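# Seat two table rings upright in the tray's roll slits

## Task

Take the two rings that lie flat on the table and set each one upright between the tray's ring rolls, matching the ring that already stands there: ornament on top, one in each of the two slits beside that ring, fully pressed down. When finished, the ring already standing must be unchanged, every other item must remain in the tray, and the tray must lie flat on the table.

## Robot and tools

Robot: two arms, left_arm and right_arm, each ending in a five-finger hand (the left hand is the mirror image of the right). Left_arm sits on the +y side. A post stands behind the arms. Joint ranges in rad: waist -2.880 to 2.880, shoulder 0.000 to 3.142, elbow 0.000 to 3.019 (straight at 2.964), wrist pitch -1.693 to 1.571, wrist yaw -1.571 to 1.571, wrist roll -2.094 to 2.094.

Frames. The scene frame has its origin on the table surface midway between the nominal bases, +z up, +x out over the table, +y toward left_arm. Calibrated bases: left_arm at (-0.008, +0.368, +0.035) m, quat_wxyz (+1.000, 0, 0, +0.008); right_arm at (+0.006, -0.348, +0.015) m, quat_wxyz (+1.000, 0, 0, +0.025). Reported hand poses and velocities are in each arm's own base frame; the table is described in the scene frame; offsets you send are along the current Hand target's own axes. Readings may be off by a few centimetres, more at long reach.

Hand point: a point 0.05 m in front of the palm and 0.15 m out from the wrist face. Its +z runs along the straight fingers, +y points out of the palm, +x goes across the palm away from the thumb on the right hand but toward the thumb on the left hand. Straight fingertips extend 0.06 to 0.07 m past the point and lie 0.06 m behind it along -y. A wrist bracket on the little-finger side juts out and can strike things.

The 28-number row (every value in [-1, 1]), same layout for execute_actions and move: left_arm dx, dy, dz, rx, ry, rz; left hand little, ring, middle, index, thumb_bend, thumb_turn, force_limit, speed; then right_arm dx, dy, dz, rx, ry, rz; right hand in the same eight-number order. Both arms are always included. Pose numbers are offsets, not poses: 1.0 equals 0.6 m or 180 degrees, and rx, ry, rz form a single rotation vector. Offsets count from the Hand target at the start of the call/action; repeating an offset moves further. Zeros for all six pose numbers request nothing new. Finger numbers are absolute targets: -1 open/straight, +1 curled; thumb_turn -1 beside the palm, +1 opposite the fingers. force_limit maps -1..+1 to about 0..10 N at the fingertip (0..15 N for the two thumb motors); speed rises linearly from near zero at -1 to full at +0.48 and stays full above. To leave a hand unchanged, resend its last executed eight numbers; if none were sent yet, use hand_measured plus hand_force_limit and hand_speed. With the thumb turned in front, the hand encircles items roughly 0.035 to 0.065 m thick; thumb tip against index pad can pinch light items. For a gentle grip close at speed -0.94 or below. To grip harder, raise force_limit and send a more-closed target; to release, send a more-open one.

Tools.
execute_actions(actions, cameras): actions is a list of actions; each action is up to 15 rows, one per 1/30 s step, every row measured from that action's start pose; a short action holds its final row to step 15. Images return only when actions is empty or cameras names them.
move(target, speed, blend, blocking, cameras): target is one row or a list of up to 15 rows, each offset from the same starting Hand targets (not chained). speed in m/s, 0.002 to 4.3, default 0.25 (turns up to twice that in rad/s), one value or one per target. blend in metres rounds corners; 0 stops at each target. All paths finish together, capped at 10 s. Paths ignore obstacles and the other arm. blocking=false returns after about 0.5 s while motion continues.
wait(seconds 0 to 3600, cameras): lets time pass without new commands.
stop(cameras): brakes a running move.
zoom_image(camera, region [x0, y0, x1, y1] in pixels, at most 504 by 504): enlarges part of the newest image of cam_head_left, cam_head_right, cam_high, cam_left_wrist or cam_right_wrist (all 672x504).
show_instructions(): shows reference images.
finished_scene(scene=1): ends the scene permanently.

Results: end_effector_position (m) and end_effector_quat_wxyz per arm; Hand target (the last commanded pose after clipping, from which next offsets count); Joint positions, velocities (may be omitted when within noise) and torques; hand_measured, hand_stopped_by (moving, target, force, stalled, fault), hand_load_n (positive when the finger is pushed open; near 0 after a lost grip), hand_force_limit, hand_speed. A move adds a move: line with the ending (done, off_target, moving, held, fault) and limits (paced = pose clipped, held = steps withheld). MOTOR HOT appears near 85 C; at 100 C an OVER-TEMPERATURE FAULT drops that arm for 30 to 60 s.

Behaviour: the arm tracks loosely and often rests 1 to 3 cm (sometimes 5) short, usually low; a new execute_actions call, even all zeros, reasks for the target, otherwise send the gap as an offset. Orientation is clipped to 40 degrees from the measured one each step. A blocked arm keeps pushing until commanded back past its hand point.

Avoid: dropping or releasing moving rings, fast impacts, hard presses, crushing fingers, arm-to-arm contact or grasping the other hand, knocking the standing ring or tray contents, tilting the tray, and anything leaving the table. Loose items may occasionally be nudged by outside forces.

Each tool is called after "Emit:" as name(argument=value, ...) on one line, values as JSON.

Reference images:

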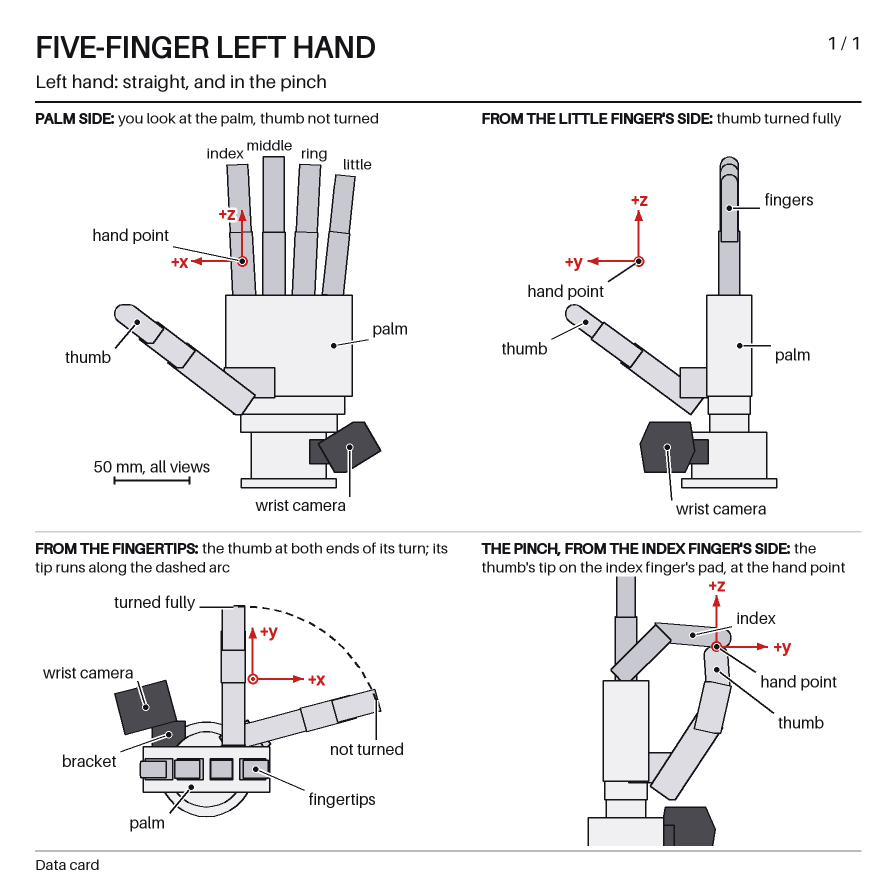

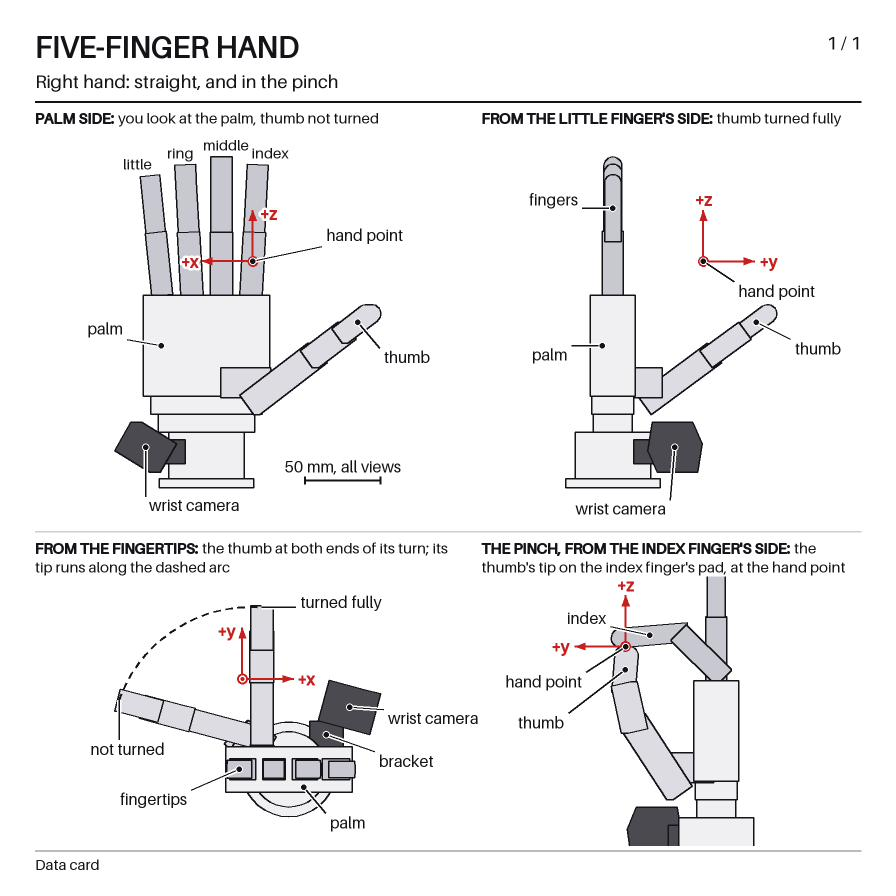

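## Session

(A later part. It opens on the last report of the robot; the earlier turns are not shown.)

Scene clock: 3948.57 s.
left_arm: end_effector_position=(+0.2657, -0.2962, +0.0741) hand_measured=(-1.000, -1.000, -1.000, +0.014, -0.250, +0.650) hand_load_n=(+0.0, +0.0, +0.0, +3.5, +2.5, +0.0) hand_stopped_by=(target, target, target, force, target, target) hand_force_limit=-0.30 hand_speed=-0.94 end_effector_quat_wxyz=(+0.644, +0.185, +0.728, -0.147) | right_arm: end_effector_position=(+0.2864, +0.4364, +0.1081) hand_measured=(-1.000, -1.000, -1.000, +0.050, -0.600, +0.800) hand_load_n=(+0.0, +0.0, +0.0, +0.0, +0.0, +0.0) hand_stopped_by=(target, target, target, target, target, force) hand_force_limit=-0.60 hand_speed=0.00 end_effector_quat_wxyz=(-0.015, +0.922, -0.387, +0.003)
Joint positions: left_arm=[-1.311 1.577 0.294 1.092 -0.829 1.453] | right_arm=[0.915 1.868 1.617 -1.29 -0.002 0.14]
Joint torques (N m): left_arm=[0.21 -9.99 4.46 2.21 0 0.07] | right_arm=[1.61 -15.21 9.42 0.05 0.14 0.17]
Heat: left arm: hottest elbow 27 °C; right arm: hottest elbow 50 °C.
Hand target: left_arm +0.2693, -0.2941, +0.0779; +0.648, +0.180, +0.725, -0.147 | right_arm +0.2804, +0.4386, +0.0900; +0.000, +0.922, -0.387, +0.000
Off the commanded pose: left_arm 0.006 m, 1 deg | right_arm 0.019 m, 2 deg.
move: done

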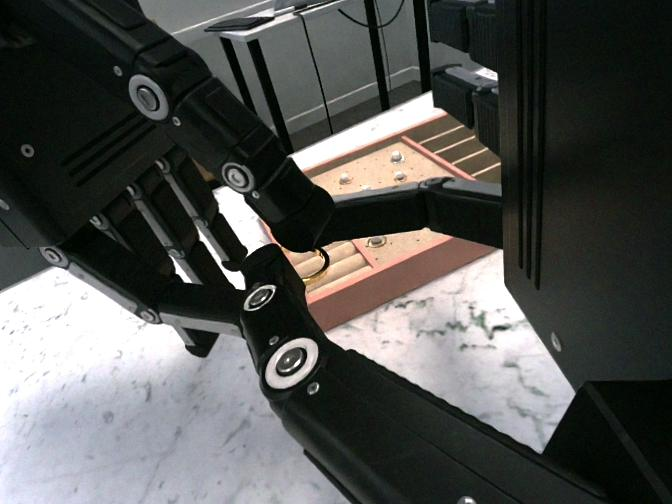

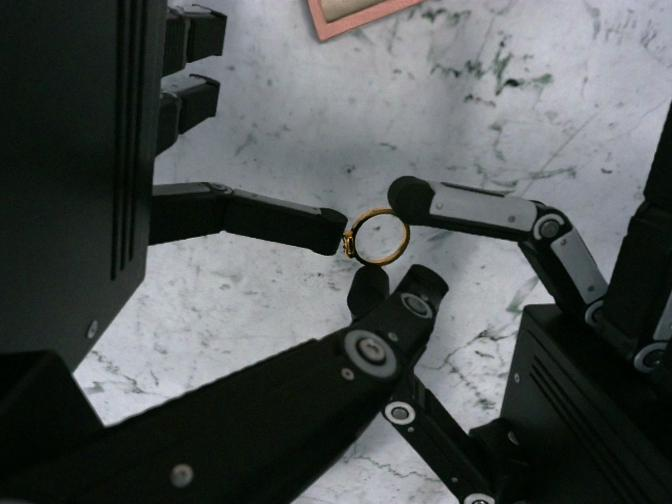

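Emit:
move(target=[[0.0033,0.0162,-0.0037,0.0441,-0.0009,0.0052,-1,-1,-1,0.145,-0.25,0.65,-0.3,-0.94,0,0,0,0,0,0,-1,-1,-1,0.05,-0.6,0.88,-0.6,0]], speed=0.03, cameras=["cam_left_wrist","cam_right_wrist"])

Emit:
zoom_image(camera="cam_right_wrist", region=[300, 180, 420, 300])

Scene clock: 3956.47 s.
left_arm: end_effector_position=(+0.2685, -0.2885, +0.0692) hand_measured=(-1.000, -1.000, -1.000, +0.014, -0.250, +0.650) hand_load_n=(+0.0, +0.0, +0.0, +3.5, +2.5, +0.0) hand_stopped_by=(target, target, target, force, target, target) hand_force_limit=-0.30 hand_speed=-0.94 end_effector_quat_wxyz=(+0.629, +0.236, +0.716, -0.190) | right_arm: end_effector_position=(+0.2866, +0.4362, +0.1081) hand_measured=(-1.000, -1.000, -1.000, +0.050, -0.600, +0.800) hand_load_n=(+0.0, +0.0, +0.0, +0.0, +0.0, +0.0) hand_stopped_by=(target, target, target, target, target, force) hand_force_limit=-0.60 hand_speed=0.00 end_effector_quat_wxyz=(-0.015, +0.922, -0.387, +0.003)
Joint positions: left_arm=[-1.237 1.56 0.212 1.179 -0.617 1.498] | right_arm=[0.915 1.868 1.617 -1.29 -0.001 0.14]
Joint torques (N m): left_arm=[0.38 -10.46 3.48 2.17 0.12 0.09] | right_arm=[1.67 -14.92 9.37 0.2 0.07 0.13]
Heat: left arm: hottest elbow 27 °C; right arm: hottest elbow 50 °C.
Hand target: left_arm +0.2716, -0.2844, +0.0765; +0.637, +0.230, +0.711, -0.192 | right_arm +0.2804, +0.4386, +0.0900; +0.000, +0.922, -0.387, +0.000
Off the commanded pose: left_arm 0.009 m, 1 deg | right_arm 0.019 m, 2 deg.
move: done

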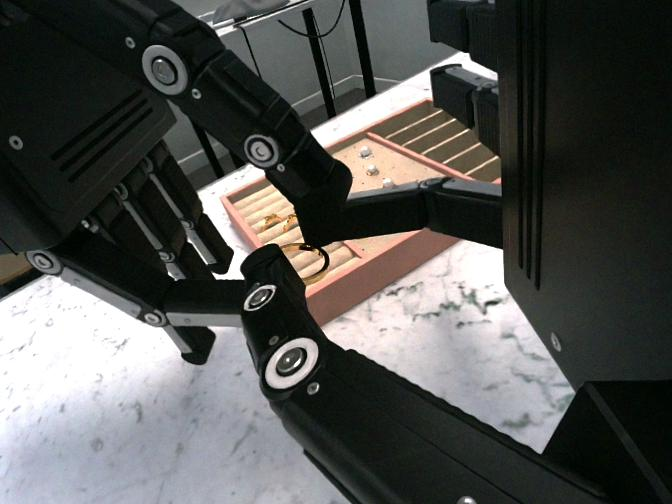

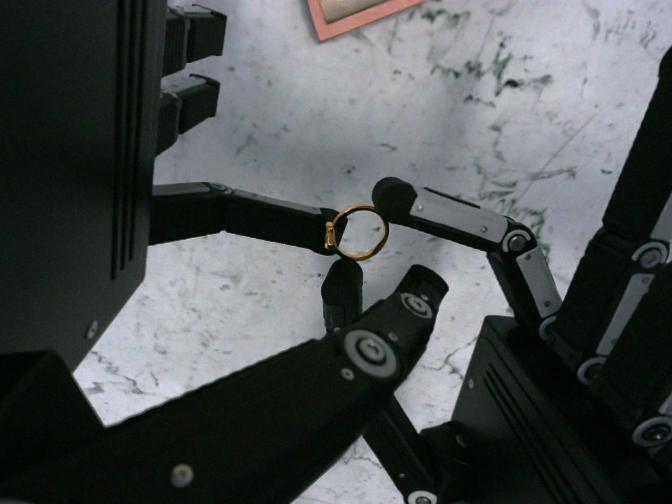

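Scaled by 4.200.

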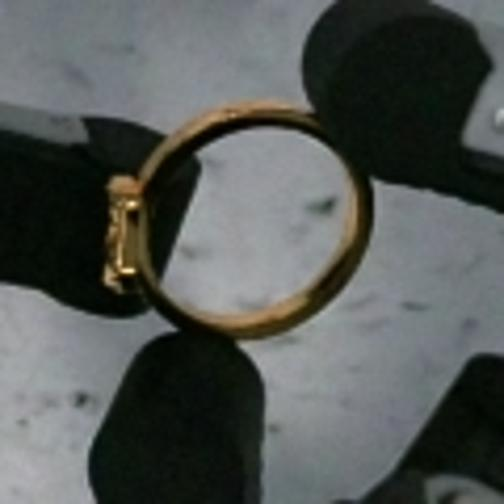

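Emit:
move(target=[[-0.0092,0.0038,-0.0077,0,0,0,-1,-1,-1,0.145,-0.25,0.65,-0.3,-0.94,0,0,0,0,0,0,-1,-1,-1,0.05,-0.6,0.88,-0.6,0]], speed=0.03, cameras=["cam_right_wrist"])

Emit:
zoom_image(camera="cam_right_wrist", region=[300, 180, 420, 300])

Scene clock: 3960.67 s.
left_arm: end_effector_position=(+0.2677, -0.2863, +0.0814) hand_measured=(-1.000, -1.000, -1.000, +0.014, -0.250, +0.650) hand_load_n=(+0.0, +0.0, +0.0, +3.0, +2.5, +0.0) hand_stopped_by=(target, target, target, force, target, target) hand_force_limit=-0.30 hand_speed=-0.94 end_effector_quat_wxyz=(+0.636, +0.229, +0.710, -0.199) | right_arm: end_effector_position=(+0.2866, +0.4362, +0.1081) hand_measured=(-1.000, -1.000, -1.000, +0.050, -0.600, +0.800) hand_load_n=(+0.0, +0.0, +0.0, +0.0, +0.0, +0.0) hand_stopped_by=(target, target, target, target, target, force) hand_force_limit=-0.60 hand_speed=0.00 end_effector_quat_wxyz=(-0.015, +0.922, -0.387, +0.003)
Joint positions: left_arm=[-1.237 1.51 0.202 1.17 -0.617 1.498] | right_arm=[0.915 1.868 1.617 -1.29 -0.001 0.14]
Joint torques (N m): left_arm=[-0.26 -9.47 3.74 1.28 0.03 0.1] | right_arm=[1.38 -15.15 9.44 0.18 0.11 0.11]
Heat: left arm: hottest elbow 27 °C; right arm: hottest elbow 49 °C.
Hand target: left_arm +0.2696, -0.2804, +0.0825; +0.637, +0.230, +0.711, -0.192 | right_arm +0.2804, +0.4386, +0.0900; +0.000, +0.922, -0.387, +0.000
Off the commanded pose: left_arm 0.006 m, 1 deg | right_arm 0.019 m, 2 deg.
move: done

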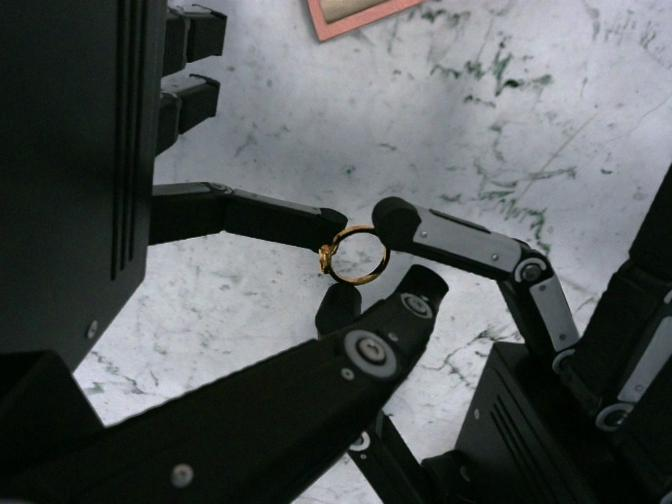

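Scaled by 4.200.

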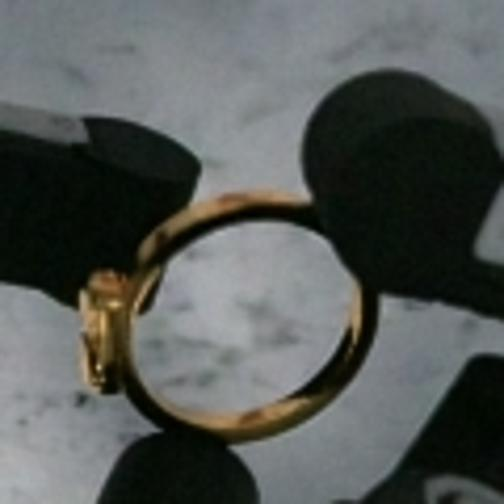

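Emit:
move(target=[[0.0085,0.0008,-0.0003,0,0,0,-1,-1,-1,0.145,-0.25,0.65,-0.3,-0.94,0,0,0,0,0,0,-1,-1,-1,0.05,-0.6,0.88,-0.6,0]], speed=0.03, cameras=["cam_right_wrist"])

Emit:
zoom_image(camera="cam_right_wrist", region=[300, 180, 420, 300])

Scene clock: 3964.53 s.
left_arm: end_effector_position=(+0.2671, -0.2845, +0.0797) hand_measured=(-1.000, -1.000, -1.000, +0.014, -0.250, +0.650) hand_load_n=(+0.0, +0.0, +0.0, +3.0, +2.5, +0.0) hand_stopped_by=(target, target, target, force, target, target) hand_force_limit=-0.30 hand_speed=-0.94 end_effector_quat_wxyz=(+0.635, +0.230, +0.711, -0.198) | right_arm: end_effector_position=(+0.2866, +0.4362, +0.1081) hand_measured=(-1.000, -1.000, -1.000, +0.050, -0.600, +0.800) hand_load_n=(+0.5, +0.0, +0.0, +0.0, +0.0, +0.0) hand_stopped_by=(target, target, target, target, target, force) hand_force_limit=-0.60 hand_speed=0.00 end_effector_quat_wxyz=(-0.015, +0.922, -0.387, +0.003)
Joint positions: left_arm=[-1.237 1.514 0.198 1.174 -0.617 1.498] | right_arm=[0.915 1.868 1.617 -1.29 -0.001 0.14]
Joint torques (N m): left_arm=[-0.62 -7.59 3.81 2.33 0.04 0.06] | right_arm=[2.14 -14.74 9.43 0.23 0.07 0.09]
Heat: left arm: hottest elbow 27 °C; right arm: hottest elbow 49 °C.
Hand target: left_arm +0.2693, -0.2795, +0.0776; +0.637, +0.230, +0.711, -0.192 | right_arm +0.2804, +0.4386, +0.0900; +0.000, +0.922, -0.387, +0.000
Off the commanded pose: left_arm 0.006 m, 1 deg | right_arm 0.019 m, 2 deg.
move: done

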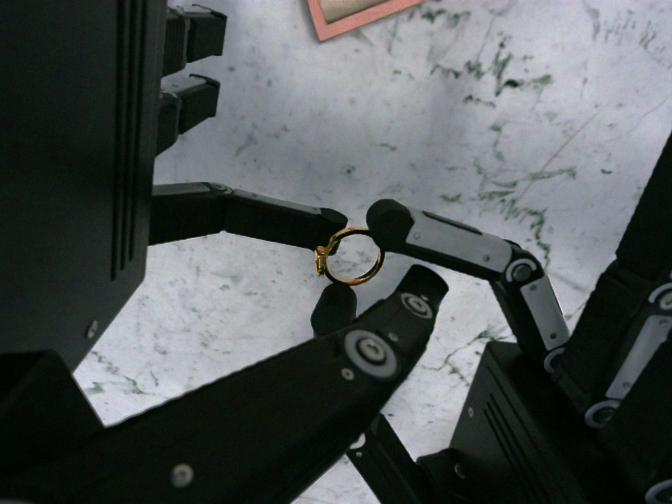

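Scaled by 4.200.

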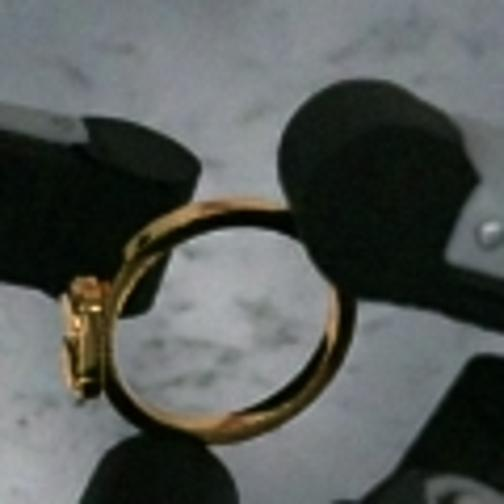

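Emit:
move(target=[[0.0078,-0.0045,0.0007,0,0,0,-1,-1,-1,0.145,-0.25,0.65,-0.3,-0.94,0,0,0,0,0,0,-1,-1,-1,0.05,-0.6,0.88,-0.6,0]], speed=0.03, cameras=["cam_right_wrist"])

Emit:
zoom_image(camera="cam_right_wrist", region=[300, 180, 420, 300])

Scene clock: 3966.90 s.
left_arm: end_effector_position=(+0.2676, -0.2834, +0.0739) hand_measured=(-1.000, -1.000, -1.000, +0.014, -0.250, +0.650) hand_load_n=(+0.0, +0.0, +0.0, +3.5, +2.5, -0.5) hand_stopped_by=(target, target, target, force, target, target) hand_force_limit=-0.30 hand_speed=-0.94 end_effector_quat_wxyz=(+0.635, +0.229, +0.712, -0.195) | right_arm: end_effector_position=(+0.2866, +0.4362, +0.1081) hand_measured=(-1.000, -1.000, -1.000, +0.050, -0.600, +0.800) hand_load_n=(+0.0, +0.0, +0.0, +0.0, +0.0, +0.0) hand_stopped_by=(target, target, target, target, target, force) hand_force_limit=-0.60 hand_speed=0.00 end_effector_quat_wxyz=(-0.015, +0.922, -0.387, +0.003)
Joint positions: left_arm=[-1.237 1.55 0.198 1.206 -0.623 1.498] | right_arm=[0.915 1.868 1.617 -1.29 -0.001 0.14]
Joint torques (N m): left_arm=[-1.03 -7.59 3.82 2.3 -0.12 0.1] | right_arm=[1.9 -15.38 9.33 0.34 0.09 0.12]
Heat: left arm: hottest elbow 27 °C; right arm: hottest elbow 49 °C.
Hand target: left_arm +0.2677, -0.2815, +0.0729; +0.637, +0.230, +0.710, -0.192 | right_arm +0.2804, +0.4386, +0.0900; +0.000, +0.922, -0.387, +0.000
Off the commanded pose: left_arm 0.002 m, 0 deg | right_arm 0.019 m, 2 deg.
move: done

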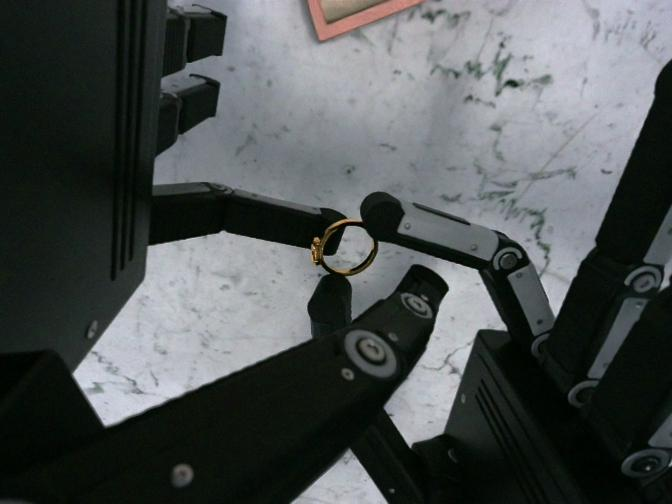

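Scaled by 4.200.

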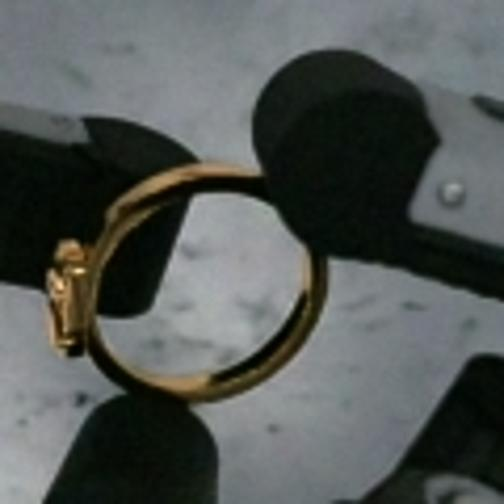

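Emit:
move(target=[[-0.0032,-0.0163,0.0025,0,0,0,-1,-1,-1,0.145,-0.25,0.65,-0.3,-0.94,0,0,0,0,0,0,-1,-1,-1,0.05,-0.6,0.88,-0.6,0]], speed=0.03, cameras=["cam_right_wrist"])

Emit:
zoom_image(camera="cam_right_wrist", region=[300, 180, 420, 300])

Scene clock: 3970.83 s.
left_arm: end_effector_position=(+0.2646, -0.2825, +0.0746) hand_measured=(-1.000, -1.000, -1.000, +0.014, -0.250, +0.650) hand_load_n=(+0.0, +0.0, +0.0, +3.5, +2.5, +0.0) hand_stopped_by=(target, target, target, force, target, target) hand_force_limit=-0.30 hand_speed=-0.94 end_effector_quat_wxyz=(+0.637, +0.225, +0.712, -0.190) | right_arm: end_effector_position=(+0.2866, +0.4362, +0.1081) hand_measured=(-1.000, -1.000, -1.000, +0.050, -0.600, +0.800) hand_load_n=(+0.0, +0.0, +0.0, +0.0, +0.0, +0.0) hand_stopped_by=(target, target, target, target, target, force) hand_force_limit=-0.60 hand_speed=0.00 end_effector_quat_wxyz=(-0.015, +0.922, -0.387, +0.003)
Joint positions: left_arm=[-1.253 1.55 0.198 1.206 -0.652 1.498] | right_arm=[0.915 1.868 1.617 -1.29 -0.001 0.14]
Joint torques (N m): left_arm=[-1.85 -8.12 5.15 1.39 -0.1 0.02] | right_arm=[1.49 -15.38 9.21 0.21 0.08 0.12]
Heat: left arm: hottest elbow 27 °C; right arm: hottest elbow 49 °C.
Hand target: left_arm +0.2635, -0.2905, +0.0744; +0.637, +0.230, +0.711, -0.192 | right_arm +0.2804, +0.4386, +0.0900; +0.000, +0.922, -0.387, +0.000
Off the commanded pose: left_arm 0.008 m, 1 deg | right_arm 0.019 m, 2 deg.
move: done

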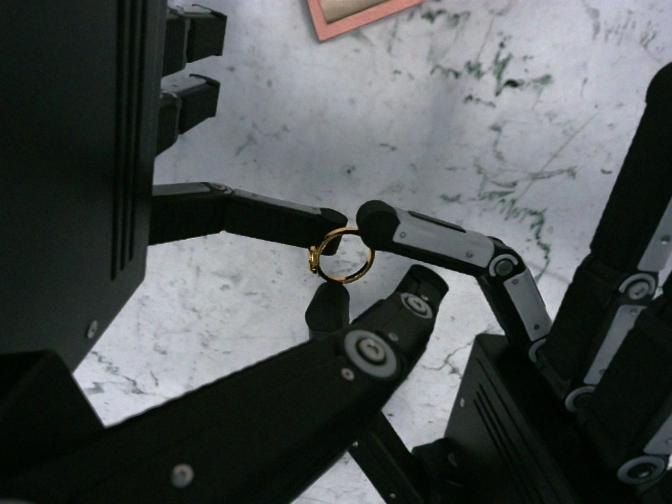

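Scaled by 4.200.

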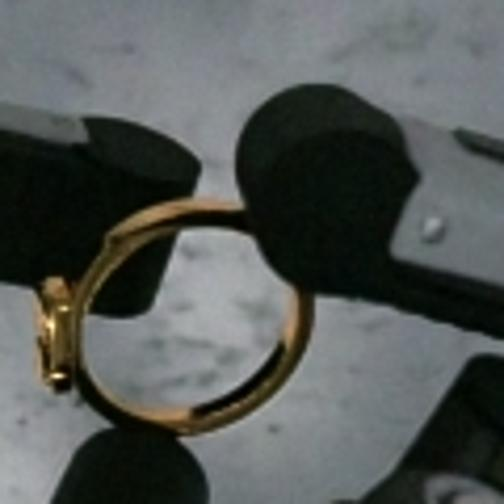

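Emit:
move(target=[[0.0047,-0.008,0.0082,0,0,0,-1,-1,-1,0.145,-0.25,0.65,-0.3,-0.94,0,0,0,0,0,0,-1,-1,-1,0.05,-0.6,0.88,-0.6,0]], speed=0.03, cameras=["cam_right_wrist"])

Emit:
zoom_image(camera="cam_right_wrist", region=[300, 180, 420, 300])

Scene clock: 3974.20 s.
left_arm: end_effector_position=(+0.2642, -0.2840, +0.0669) hand_measured=(-1.000, -1.000, -1.000, +0.014, -0.250, +0.650) hand_load_n=(+0.0, +0.0, +0.0, +3.0, +2.5, +0.0) hand_stopped_by=(target, target, target, force, target, target) hand_force_limit=-0.30 hand_speed=-0.94 end_effector_quat_wxyz=(+0.632, +0.232, +0.716, -0.183) | right_arm: end_effector_position=(+0.2866, +0.4362, +0.1081) hand_measured=(-1.000, -1.000, -1.000, +0.050, -0.600, +0.800) hand_load_n=(+0.0, +0.0, +0.0, +0.0, +0.0, +0.0) hand_stopped_by=(target, target, target, target, target, force) hand_force_limit=-0.60 hand_speed=0.00 end_effector_quat_wxyz=(-0.015, +0.922, -0.387, +0.003)
Joint positions: left_arm=[-1.258 1.58 0.205 1.206 -0.656 1.498] | right_arm=[0.915 1.868 1.617 -1.29 -0.001 0.14]
Joint torques (N m): left_arm=[-1.9 -7.53 6.08 1.91 -0.13 0.04] | right_arm=[1.96 -15.15 9.24 0.13 0.12 0.15]
Heat: left arm: hottest elbow 27 °C; right arm: hottest elbow 49 °C.
Hand target: left_arm +0.2645, -0.2970, +0.0709; +0.637, +0.230, +0.711, -0.192 | right_arm +0.2804, +0.4386, +0.0900; +0.000, +0.922, -0.387, +0.000
Off the commanded pose: left_arm 0.014 m, 1 deg | right_arm 0.019 m, 2 deg.
move: off_target (left_arm)

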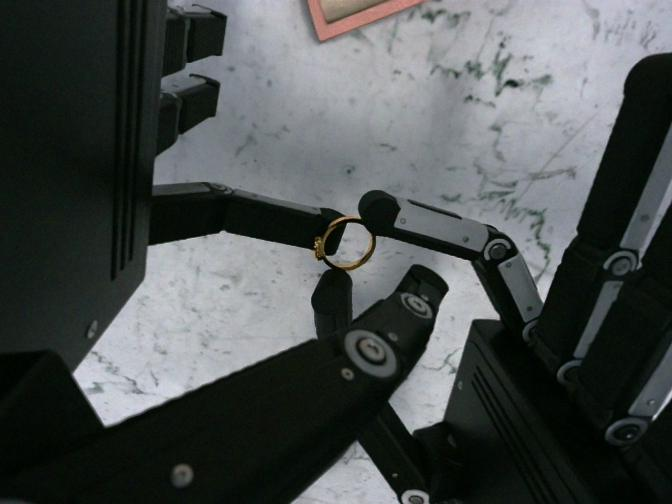

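Scaled by 4.200.

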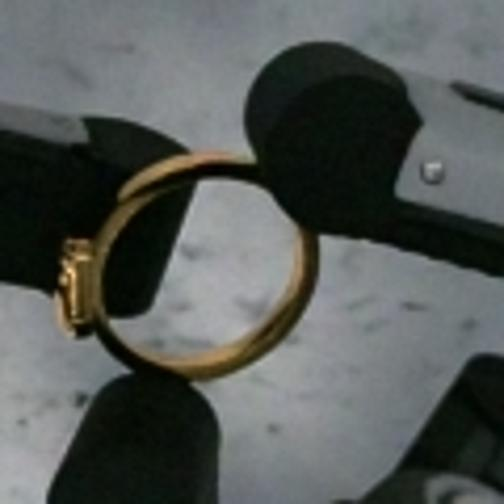

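Emit:
move(target=[[-0.013,-0.0052,0.0023,0,0,0,-1,-1,-1,0.145,-0.25,0.65,-0.3,-0.94,0,0,0,0,0,0,-1,-1,-1,0.05,-0.6,0.88,-0.6,0]], speed=0.03, cameras=["cam_right_wrist"])

Emit:
zoom_image(camera="cam_right_wrist", region=[300, 180, 420, 300])

Scene clock: 3977.33 s.
left_arm: end_effector_position=(+0.2640, -0.2871, +0.0683) hand_measured=(-1.000, -1.000, -1.000, +0.014, -0.250, +0.650) hand_load_n=(+0.0, +0.0, +0.0, +3.0, +2.5, +0.0) hand_stopped_by=(target, target, target, force, target, target) hand_force_limit=-0.30 hand_speed=-0.94 end_effector_quat_wxyz=(+0.631, +0.234, +0.717, -0.180) | right_arm: end_effector_position=(+0.2866, +0.4362, +0.1081) hand_measured=(-1.000, -1.000, -1.000, +0.050, -0.600, +0.800) hand_load_n=(+0.0, +0.0, +0.0, +0.0, +0.0, +0.0) hand_stopped_by=(target, target, target, target, target, force) hand_force_limit=-0.60 hand_speed=0.00 end_effector_quat_wxyz=(-0.015, +0.922, -0.387, +0.003)
Joint positions: left_arm=[-1.262 1.564 0.214 1.173 -0.66 1.498] | right_arm=[0.915 1.868 1.617 -1.29 -0.001 0.14]
Joint torques (N m): left_arm=[-0.97 -10.11 6.26 1.22 -0.09 -0.02] | right_arm=[1.85 -14.86 9.16 0.29 0.09 0.14]
Heat: left arm: hottest elbow 27 °C; right arm: hottest elbow 49 °C.
Hand target: left_arm +0.2644, -0.3010, +0.0783; +0.637, +0.230, +0.711, -0.192 | right_arm +0.2804, +0.4386, +0.0900; +0.000, +0.922, -0.387, +0.000
Off the commanded pose: left_arm 0.017 m, 2 deg | right_arm 0.019 m, 2 deg.
move: off_target (left_arm)

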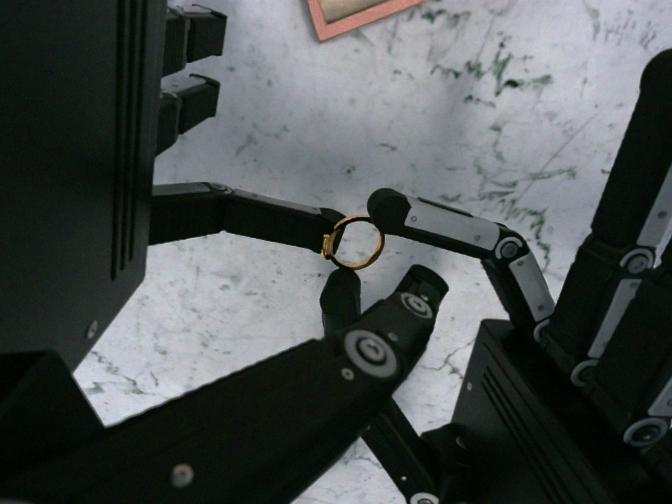

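Scaled by 4.200.

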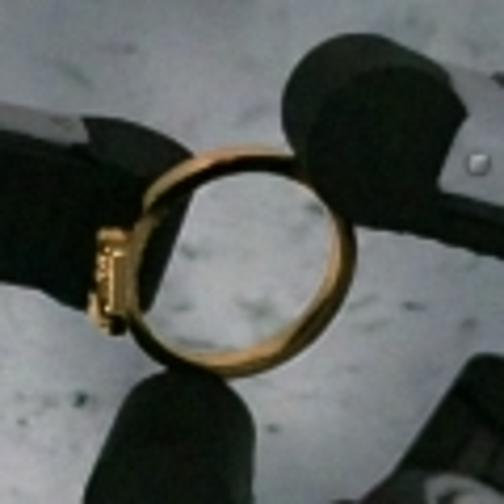

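Emit:
execute_actions(actions=[[[0,0,0,0,0,0,-1,-1,-1,0.145,-0.25,0.65,-0.3,-0.94,0,0,0,0,0,0,-1,-1,-1,0.05,-0.6,0.88,-0.6,0]]])

Scene clock: 3980.17 s.
left_arm: end_effector_position=(+0.2640, -0.2870, +0.0683) hand_measured=(-1.000, -1.000, -1.000, +0.014, -0.250, +0.650) hand_load_n=(+0.0, +0.0, +0.0, +3.0, +2.5, +0.0) hand_stopped_by=(target, target, target, force, target, target) hand_force_limit=-0.30 hand_speed=-0.94 end_effector_quat_wxyz=(+0.631, +0.234, +0.718, -0.180) | right_arm: end_effector_position=(+0.2866, +0.4362, +0.1081) hand_measured=(-1.000, -1.000, -1.000, +0.050, -0.600, +0.800) hand_load_n=(+0.0, +0.0, +0.0, +0.0, +0.0, +0.0) hand_stopped_by=(target, target, target, target, target, force) hand_force_limit=-0.60 hand_speed=0.00 end_effector_quat_wxyz=(-0.015, +0.922, -0.387, +0.003)
Joint positions: left_arm=[-1.262 1.564 0.214 1.173 -0.66 1.498] | right_arm=[0.915 1.868 1.617 -1.29 -0.001 0.14]
Joint torques (N m): left_arm=[-2.14 -10.52 6.3 1.24 -0.06 0] | right_arm=[1.44 -15.03 9.42 0.2 0.09 0.12]
Heat: left arm: hottest elbow 28 °C; right arm: hottest elbow 49 °C.
Hand target: left_arm +0.2644, -0.3010, +0.0783; +0.637, +0.230, +0.711, -0.192 | right_arm +0.2804, +0.4386, +0.0900; +0.000, +0.922, -0.387, +0.000
Off the commanded pose: left_arm 0.017 m, 2 deg | right_arm 0.019 m, 2 deg.

Emit:
move(target=[[-0.0033,-0.0001,-0.0004,0,0,0,-1,-1,-1,0.145,-0.25,0.65,-0.3,-0.94,0,0,0,0,0,0,-1,-1,-1,0.05,-0.6,0.88,-0.6,0]], speed=0.02)

Scene clock: 3982.03 s.
left_arm: end_effector_position=(+0.2639, -0.2868, +0.0699) hand_measured=(-1.000, -1.000, -1.000, +0.014, -0.250, +0.650) hand_load_n=(+0.0, +0.0, +0.0, +3.0, +2.5, +0.0) hand_stopped_by=(target, target, target, force, target, target) hand_force_limit=-0.30 hand_speed=-0.94 end_effector_quat_wxyz=(+0.631, +0.234, +0.718, -0.180) | right_arm: end_effector_position=(+0.2866, +0.4362, +0.1081) hand_measured=(-1.000, -1.000, -1.000, +0.050, -0.600, +0.800) hand_load_n=(+0.0, +0.0, +0.0, +0.0, +0.0, +0.0) hand_stopped_by=(target, target, target, target, target, force) hand_force_limit=-0.60 hand_speed=0.00 end_effector_quat_wxyz=(-0.015, +0.922, -0.387, +0.003)
Joint positions: left_arm=[-1.262 1.553 0.214 1.16 -0.661 1.498] | right_arm=[0.915 1.868 1.617 -1.29 -0.001 0.14]
Joint torques (N m): left_arm=[-1.61 -10.46 6.58 1.22 -0.11 0.05] | right_arm=[1.67 -15.68 9.4 0.14 0.07 0.14]
Heat: left arm: hottest elbow 28 °C; right arm: hottest elbow 49 °C.
Hand target: left_arm +0.2644, -0.3010, +0.0803; +0.637, +0.230, +0.711, -0.192 | right_arm +0.2804, +0.4386, +0.0900; +0.000, +0.922, -0.387, +0.000
Off the commanded pose: left_arm 0.018 m, 2 deg | right_arm 0.019 m, 2 deg.
move: off_target (left_arm)

Emit:
move(target=[[-0.004,-0.0001,-0.0005,0,0,0,-1,-1,-1,0.145,-0.25,0.65,-0.3,-0.94,0,0,0,0,0,0,-1,-1,-1,0.05,-0.6,0.88,-0.6,0]], speed=0.02, cameras=["cam_right_wrist"])

Emit:
zoom_image(camera="cam_right_wrist", region=[300, 180, 420, 300])

Scene clock: 3984.00 s.
left_arm: end_effector_position=(+0.2638, -0.2867, +0.0721) hand_measured=(-1.000, -1.000, -1.000, +0.014, -0.250, +0.650) hand_load_n=(+0.0, +0.0, +0.0, +3.0, +2.5, +0.0) hand_stopped_by=(target, target, target, force, target, target) hand_force_limit=-0.30 hand_speed=-0.94 end_effector_quat_wxyz=(+0.630, +0.235, +0.718, -0.180) | right_arm: end_effector_position=(+0.2866, +0.4362, +0.1081) hand_measured=(-1.000, -1.000, -1.000, +0.050, -0.600, +0.800) hand_load_n=(+0.0, +0.0, +0.0, +0.0, +0.0, +0.0) hand_stopped_by=(target, target, target, target, target, force) hand_force_limit=-0.60 hand_speed=0.00 end_effector_quat_wxyz=(-0.015, +0.922, -0.387, +0.003)
Joint positions: left_arm=[-1.263 1.537 0.214 1.145 -0.661 1.498] | right_arm=[0.915 1.868 1.617 -1.29 -0.001 0.14]
Joint torques (N m): left_arm=[-2.32 -10.99 6.68 1.14 -0.13 0.03] | right_arm=[1.79 -15.56 9.4 0.14 0.1 0.11]
Heat: left arm: hottest elbow 28 °C; right arm: hottest elbow 48 °C.
Hand target: left_arm +0.2644, -0.3011, +0.0827; +0.637, +0.230, +0.711, -0.192 | right_arm +0.2804, +0.4386, +0.0900; +0.000, +0.922, -0.387, +0.000
Off the commanded pose: left_arm 0.018 m, 2 deg | right_arm 0.019 m, 2 deg.
move: off_target (left_arm)

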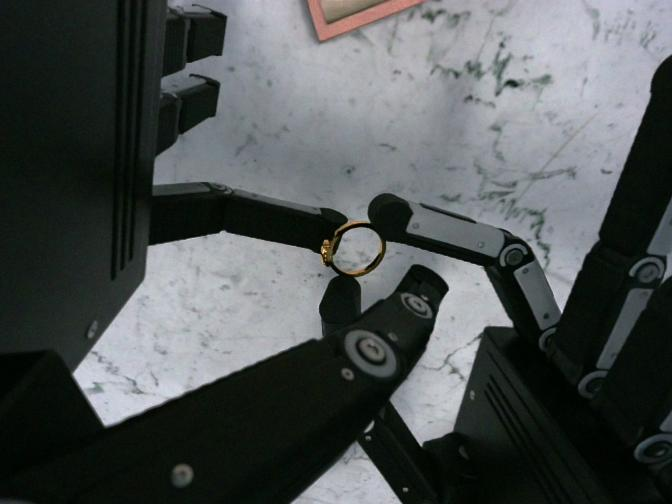

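Scaled by 4.200.

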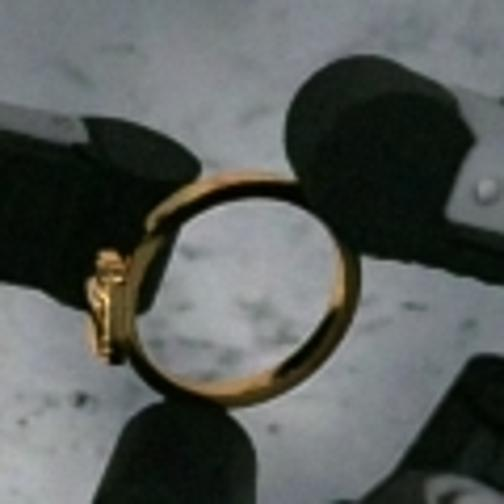

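Emit:
move(target=[[-0.0005,0.0022,0.0047,0,0,0,-1,-1,-1,0.145,-0.25,0.65,-0.3,-0.94,0,0,0,0,0,0,-1,-1,-1,0.05,-0.6,0.88,-0.6,0]], speed=0.02, cameras=["cam_right_wrist"])

Emit:
zoom_image(camera="cam_right_wrist", region=[300, 180, 420, 300])

Scene clock: 3987.43 s.
left_arm: end_effector_position=(+0.2639, -0.2895, +0.0730) hand_measured=(-1.000, -1.000, -1.000, +0.014, -0.250, +0.650) hand_load_n=(+0.0, +0.0, +0.0, +3.5, +2.5, +0.0) hand_stopped_by=(target, target, target, force, target, target) hand_force_limit=-0.30 hand_speed=-0.94 end_effector_quat_wxyz=(+0.630, +0.236, +0.717, -0.183) | right_arm: end_effector_position=(+0.2866, +0.4362, +0.1081) hand_measured=(-1.000, -1.000, -1.000, +0.050, -0.600, +0.800) hand_load_n=(+0.0, +0.0, +0.0, +0.0, +0.0, +0.0) hand_stopped_by=(target, target, target, target, target, force) hand_force_limit=-0.60 hand_speed=0.00 end_effector_quat_wxyz=(-0.015, +0.922, -0.387, +0.003)
Joint positions: left_arm=[-1.263 1.537 0.218 1.145 -0.655 1.498] | right_arm=[0.915 1.868 1.617 -1.29 -0.001 0.14]
Joint torques (N m): left_arm=[-0.85 -10.05 6.76 1.36 0.08 0.05] | right_arm=[1.49 -14.97 9.31 0.31 0.11 0.14]
Heat: left arm: hottest elbow 28 °C; right arm: hottest elbow 48 °C.
Hand target: left_arm +0.2675, -0.3018, +0.0829; +0.637, +0.230, +0.711, -0.192 | right_arm +0.2804, +0.4386, +0.0900; +0.000, +0.922, -0.387, +0.000
Off the commanded pose: left_arm 0.016 m, 2 deg | right_arm 0.019 m, 2 deg.
move: off_target (left_arm)

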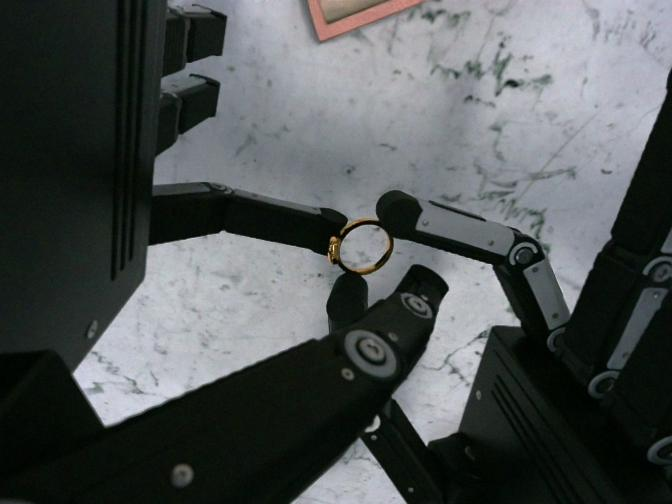

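Scaled by 4.200.

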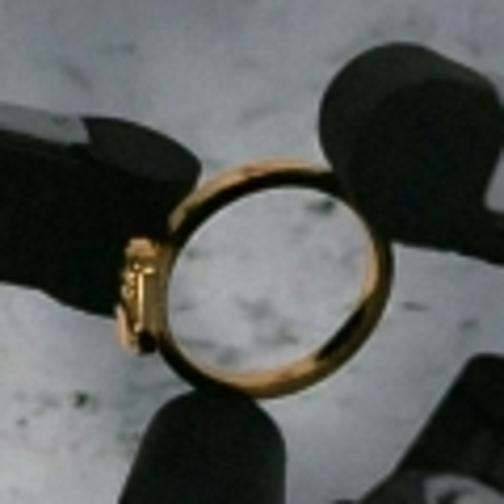

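Emit:
move(target=[[-0.0001,0.0186,0.0039,0,0,0,-1,-1,-1,0.145,-0.25,0.65,-0.3,-0.94,0,0,0,0,0,0,-1,-1,-1,0.05,-0.6,0.88,-0.6,0]], speed=0.02, cameras=["cam_right_wrist"])

Emit:
zoom_image(camera="cam_right_wrist", region=[300, 180, 420, 300])

Scene clock: 3992.87 s.
left_arm: end_effector_position=(+0.2697, -0.2895, +0.0724) hand_measured=(-1.000, -1.000, -1.000, +0.014, -0.250, +0.650) hand_load_n=(+0.0, +0.0, +0.0, +3.5, +2.5, +0.0) hand_stopped_by=(target, target, target, force, target, target) hand_force_limit=-0.30 hand_speed=-0.94 end_effector_quat_wxyz=(+0.628, +0.238, +0.717, -0.189) | right_arm: end_effector_position=(+0.2866, +0.4362, +0.1081) hand_measured=(-1.000, -1.000, -1.000, +0.050, -0.600, +0.800) hand_load_n=(+0.0, +0.0, +0.0, +0.0, +0.0, +0.0) hand_stopped_by=(target, target, target, target, target, force) hand_force_limit=-0.60 hand_speed=0.00 end_effector_quat_wxyz=(-0.015, +0.922, -0.387, +0.003)
Joint positions: left_arm=[-1.234 1.536 0.218 1.145 -0.614 1.499] | right_arm=[0.915 1.868 1.617 -1.29 -0.001 0.14]
Joint torques (N m): left_arm=[0.56 -10.05 5.7 1.85 0.06 0.04] | right_arm=[1.14 -14.68 9.36 0.13 0.12 0.12]
Heat: left arm: hottest elbow 28 °C; right arm: hottest elbow 48 °C.
Hand target: left_arm +0.2757, -0.2939, +0.0828; +0.637, +0.230, +0.711, -0.192 | right_arm +0.2804, +0.4386, +0.0900; +0.000, +0.922, -0.387, +0.000
Off the commanded pose: left_arm 0.013 m, 2 deg | right_arm 0.019 m, 2 deg.
move: off_target (left_arm)

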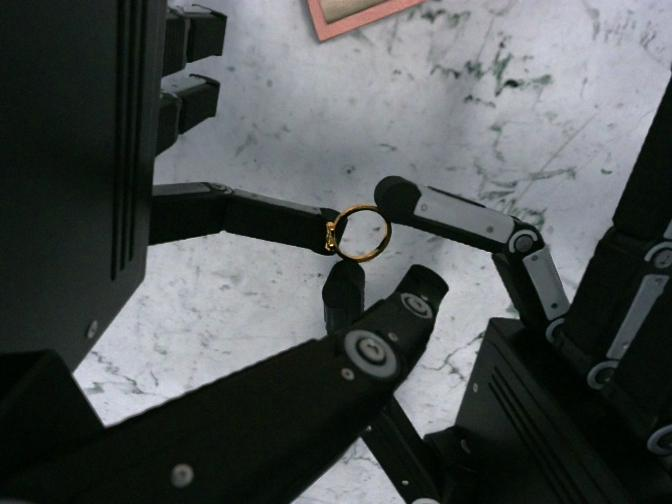

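Scaled by 4.200.

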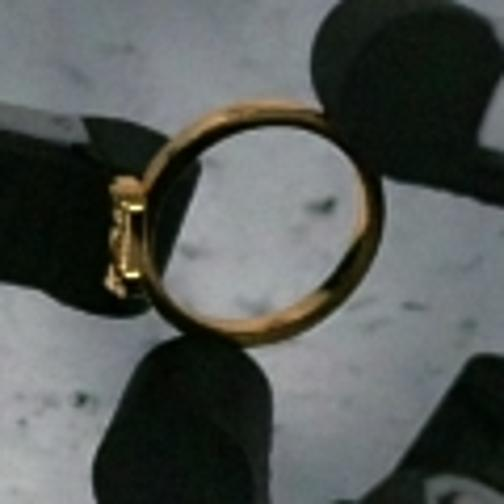

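Emit:
move(target=[[0.002,0.0035,-0.0162,0,0,0,-1,-1,-1,0.145,-0.25,0.65,-0.3,-0.94,0,0,0,0,0,0,-1,-1,-1,0.05,-0.6,0.88,-0.6,0]], speed=0.02)

Scene clock: 3996.70 s.
left_arm: end_effector_position=(+0.2707, -0.2883, +0.0784) hand_measured=(-1.000, -1.000, -1.000, +0.014, -0.250, +0.650) hand_load_n=(+0.0, +0.0, +0.0, +3.0, +2.5, +0.0) hand_stopped_by=(target, target, target, force, target, target) hand_force_limit=-0.30 hand_speed=-0.94 end_effector_quat_wxyz=(+0.633, +0.230, +0.714, -0.190) | right_arm: end_effector_position=(+0.2866, +0.4362, +0.1081) hand_measured=(-1.000, -1.000, -1.000, +0.050, -0.600, +0.800) hand_load_n=(+0.0, +0.0, +0.0, +0.0, +0.0, +0.0) hand_stopped_by=(target, target, target, target, target, force) hand_force_limit=-0.60 hand_speed=0.00 end_effector_quat_wxyz=(-0.015, +0.922, -0.387, +0.003)
Joint positions: left_arm=[-1.234 1.519 0.218 1.145 -0.625 1.499] | right_arm=[0.915 1.868 1.617 -1.29 -0.001 0.14]
Joint torques (N m): left_arm=[-1.08 -10.34 3.84 1.8 -0.08 0.08] | right_arm=[1.26 -15.27 9.28 0.12 0.1 0.13]
Heat: left arm: hottest elbow 28 °C; right arm: hottest elbow 48 °C.
Hand target: left_arm +0.2689, -0.2866, +0.0828; +0.637, +0.230, +0.711, -0.192 | right_arm +0.2804, +0.4386, +0.0900; +0.000, +0.922, -0.387, +0.000
Off the commanded pose: left_arm 0.005 m, 1 deg | right_arm 0.019 m, 2 deg.
move: done

Emit:
move(target=[[0.0115,0.0013,-0.005,0,0,0,-1,-1,-1,0.145,-0.25,0.65,-0.3,-0.94,0,0,0,0,0,0,-1,-1,-1,0.05,-0.6,0.88,-0.6,0]], speed=0.02, cameras=["cam_right_wrist"])

Emit:
zoom_image(camera="cam_right_wrist", region=[300, 180, 420, 300])

Scene clock: 3999.43 s.
left_arm: end_effector_position=(+0.2700, -0.2839, +0.0787) hand_measured=(-1.000, -1.000, -1.000, +0.014, -0.250, +0.650) hand_load_n=(+0.0, +0.0, +0.0, +3.5, +2.0, +0.0) hand_stopped_by=(target, target, target, force, target, target) hand_force_limit=-0.30 hand_speed=-0.94 end_effector_quat_wxyz=(+0.637, +0.224, +0.712, -0.191) | right_arm: end_effector_position=(+0.2866, +0.4362, +0.1081) hand_measured=(-1.000, -1.000, -1.000, +0.050, -0.600, +0.800) hand_load_n=(+0.0, +0.0, +0.0, +0.0, +0.0, +0.0) hand_stopped_by=(target, target, target, target, target, force) hand_force_limit=-0.60 hand_speed=0.00 end_effector_quat_wxyz=(-0.015, +0.922, -0.387, +0.003)
Joint positions: left_arm=[-1.234 1.527 0.206 1.177 -0.631 1.499] | right_arm=[0.915 1.868 1.617 -1.29 -0.001 0.14]
Joint torques (N m): left_arm=[-1.96 -8.18 3.56 2.39 -0.13 0.06] | right_arm=[1.79 -15.38 9.39 0.21 0.1 0.14]
Heat: left arm: hottest elbow 28 °C; right arm: hottest elbow 48 °C.
Hand target: left_arm +0.2663, -0.2836, +0.0762; +0.637, +0.230, +0.711, -0.192 | right_arm +0.2804, +0.4386, +0.0900; +0.000, +0.922, -0.387, +0.000
Off the commanded pose: left_arm 0.004 m, 1 deg | right_arm 0.019 m, 2 deg.
move: done

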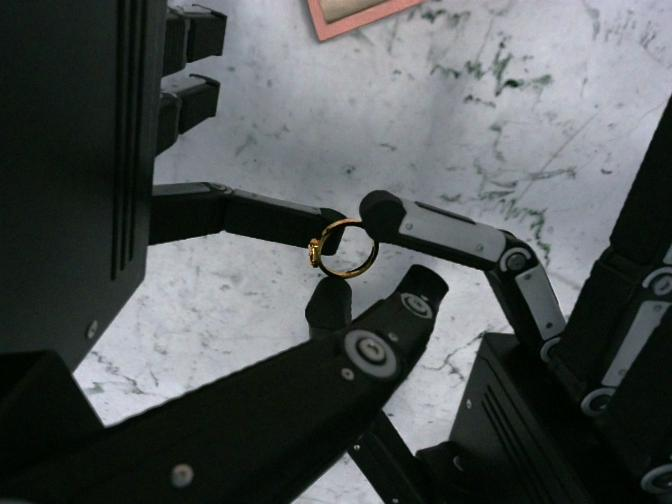

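Scaled by 4.200.

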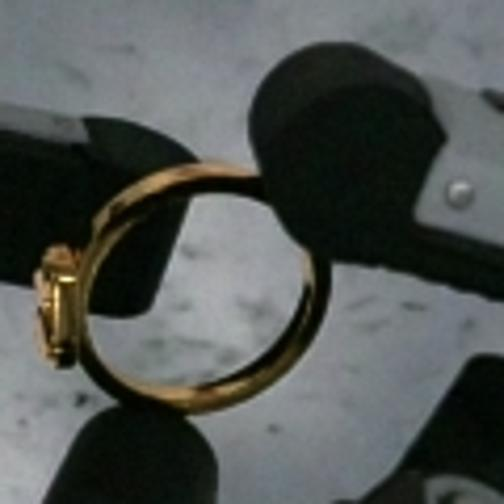

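Emit:
move(target=[[-0.0045,-0.0362,-0.0033,0,0,0,-1,-1,-1,0.145,-0.25,0.65,-0.3,-0.94,0,0,0,0,0,0,-1,-1,-1,0.05,-0.6,0.88,-0.6,0],[-0.0028,0.0047,0.0033,0,0,0,-1,-1,-1,0.145,-0.25,0.65,-0.3,-0.94,0,0,0,0,0,0,-1,-1,-1,0.05,-0.6,0.88,-0.6,0]], speed=0.04, cameras=["cam_right_wrist"])

Emit:
zoom_image(camera="cam_right_wrist", region=[300, 180, 420, 300])

Scene clock: 4005.13 s.
left_arm: end_effector_position=(+0.2670, -0.2874, +0.0771) hand_measured=(-1.000, -1.000, -1.000, +0.014, -0.250, +0.650) hand_load_n=(+0.0, +0.0, +0.0, +3.5, +2.0, +0.0) hand_stopped_by=(target, target, target, force, target, target) hand_force_limit=-0.30 hand_speed=-0.94 end_effector_quat_wxyz=(+0.633, +0.232, +0.712, -0.195) | right_arm: end_effector_position=(+0.2852, +0.4373, +0.1081) hand_measured=(-1.000, -1.000, -1.000, +0.050, -0.600, +0.800) hand_load_n=(+0.0, +0.0, +0.0, +0.0, -0.5, +0.0) hand_stopped_by=(target, target, target, target, target, force) hand_force_limit=-0.60 hand_speed=0.00 end_effector_quat_wxyz=(-0.015, +0.922, -0.387, +0.003)
Joint positions: left_arm=[-1.241 1.527 0.206 1.171 -0.622 1.499] | right_arm=[0.918 1.868 1.617 -1.29 -0.001 0.143]
Joint torques (N m): left_arm=[0.15 -8.94 3.77 2.39 0.1 0.08] | right_arm=[1.61 -14.97 9.36 0.18 0.07 0.11]
Heat: left arm: hottest elbow 28 °C; right arm: hottest elbow 48 °C.
Hand target: left_arm +0.2696, -0.2827, +0.0778; +0.637, +0.230, +0.711, -0.192 | right_arm +0.2805, +0.4385, +0.0900; +0.000, +0.922, -0.387, +0.000
Off the commanded pose: left_arm 0.006 m, 1 deg | right_arm 0.019 m, 2 deg.
move: done

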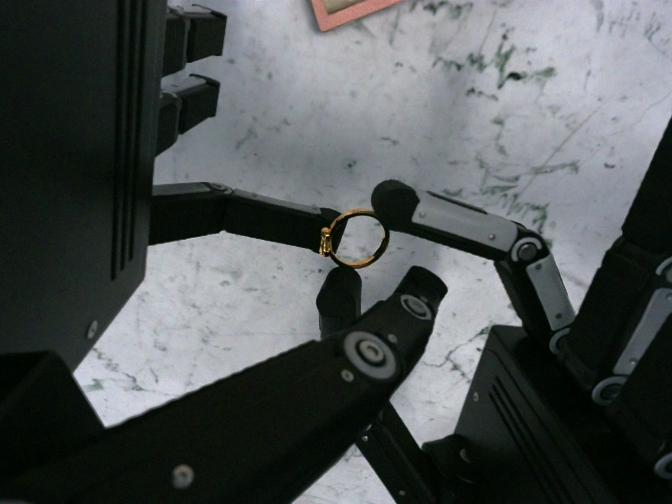

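Scaled by 4.200.

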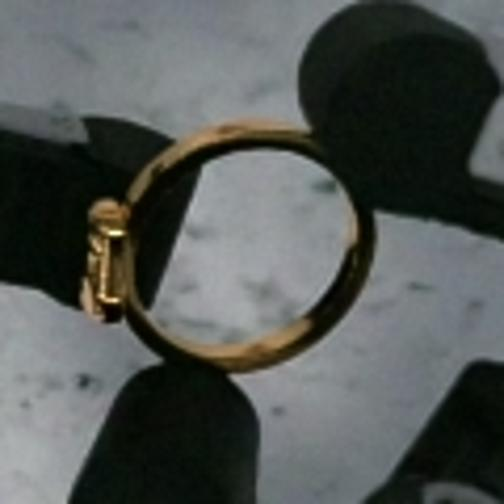

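Emit:
move(target=[[0.0092,0.0013,-0.0051,0,0,0,-1,-1,-1,0.145,-0.25,0.65,-0.3,-0.94,0,0,0,0,0,0,-1,-1,-1,0.05,-0.6,0.88,-0.6,0]], speed=0.03, cameras=["cam_right_wrist"])

Emit:
zoom_image(camera="cam_right_wrist", region=[300, 180, 420, 300])

Scene clock: 4010.67 s.
left_arm: end_effector_position=(+0.2662, -0.2841, +0.0747) hand_measured=(-1.000, -1.000, -1.000, +0.014, -0.250, +0.650) hand_load_n=(+0.0, +0.0, +0.0, +3.5, +2.5, +0.0) hand_stopped_by=(target, target, target, force, target, target) hand_force_limit=-0.30 hand_speed=-0.94 end_effector_quat_wxyz=(+0.635, +0.230, +0.711, -0.197) | right_arm: end_effector_position=(+0.2852, +0.4373, +0.1081) hand_measured=(-1.000, -1.000, -1.000, +0.050, -0.600, +0.800) hand_load_n=(+0.0, +0.0, +0.0, +0.0, +0.0, +0.0) hand_stopped_by=(target, target, target, target, target, force) hand_force_limit=-0.60 hand_speed=0.00 end_effector_quat_wxyz=(-0.015, +0.922, -0.387, +0.003)
Joint positions: left_arm=[-1.241 1.548 0.196 1.209 -0.623 1.499] | right_arm=[0.918 1.868 1.617 -1.29 -0.001 0.143]
Joint torques (N m): left_arm=[-0.56 -7.47 3.38 2.28 -0.07 0.09] | right_arm=[1.49 -15.62 9.31 0.18 0.1 0.13]
Heat: left arm: hottest elbow 28 °C; right arm: hottest elbow 48 °C.
Hand target: left_arm +0.2671, -0.2797, +0.0726; +0.637, +0.230, +0.711, -0.192 | right_arm +0.2805, +0.4385, +0.0900; +0.000, +0.922, -0.387, +0.000
Off the commanded pose: left_arm 0.005 m, 1 deg | right_arm 0.019 m, 2 deg.
move: done

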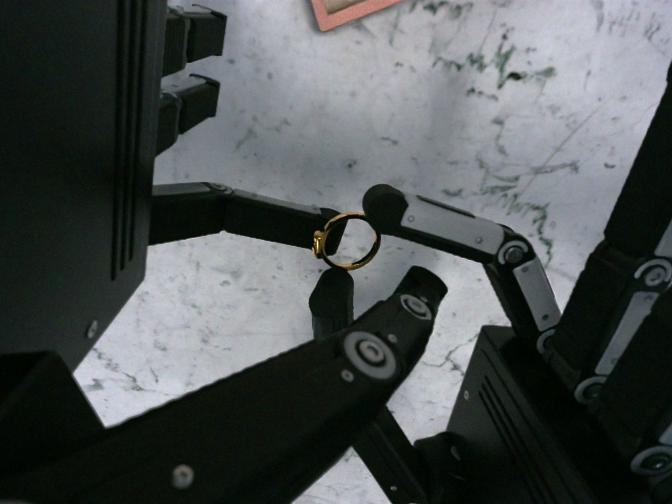

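Scaled by 4.200.

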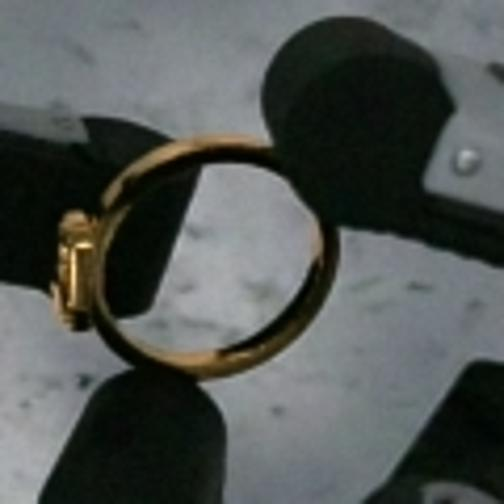

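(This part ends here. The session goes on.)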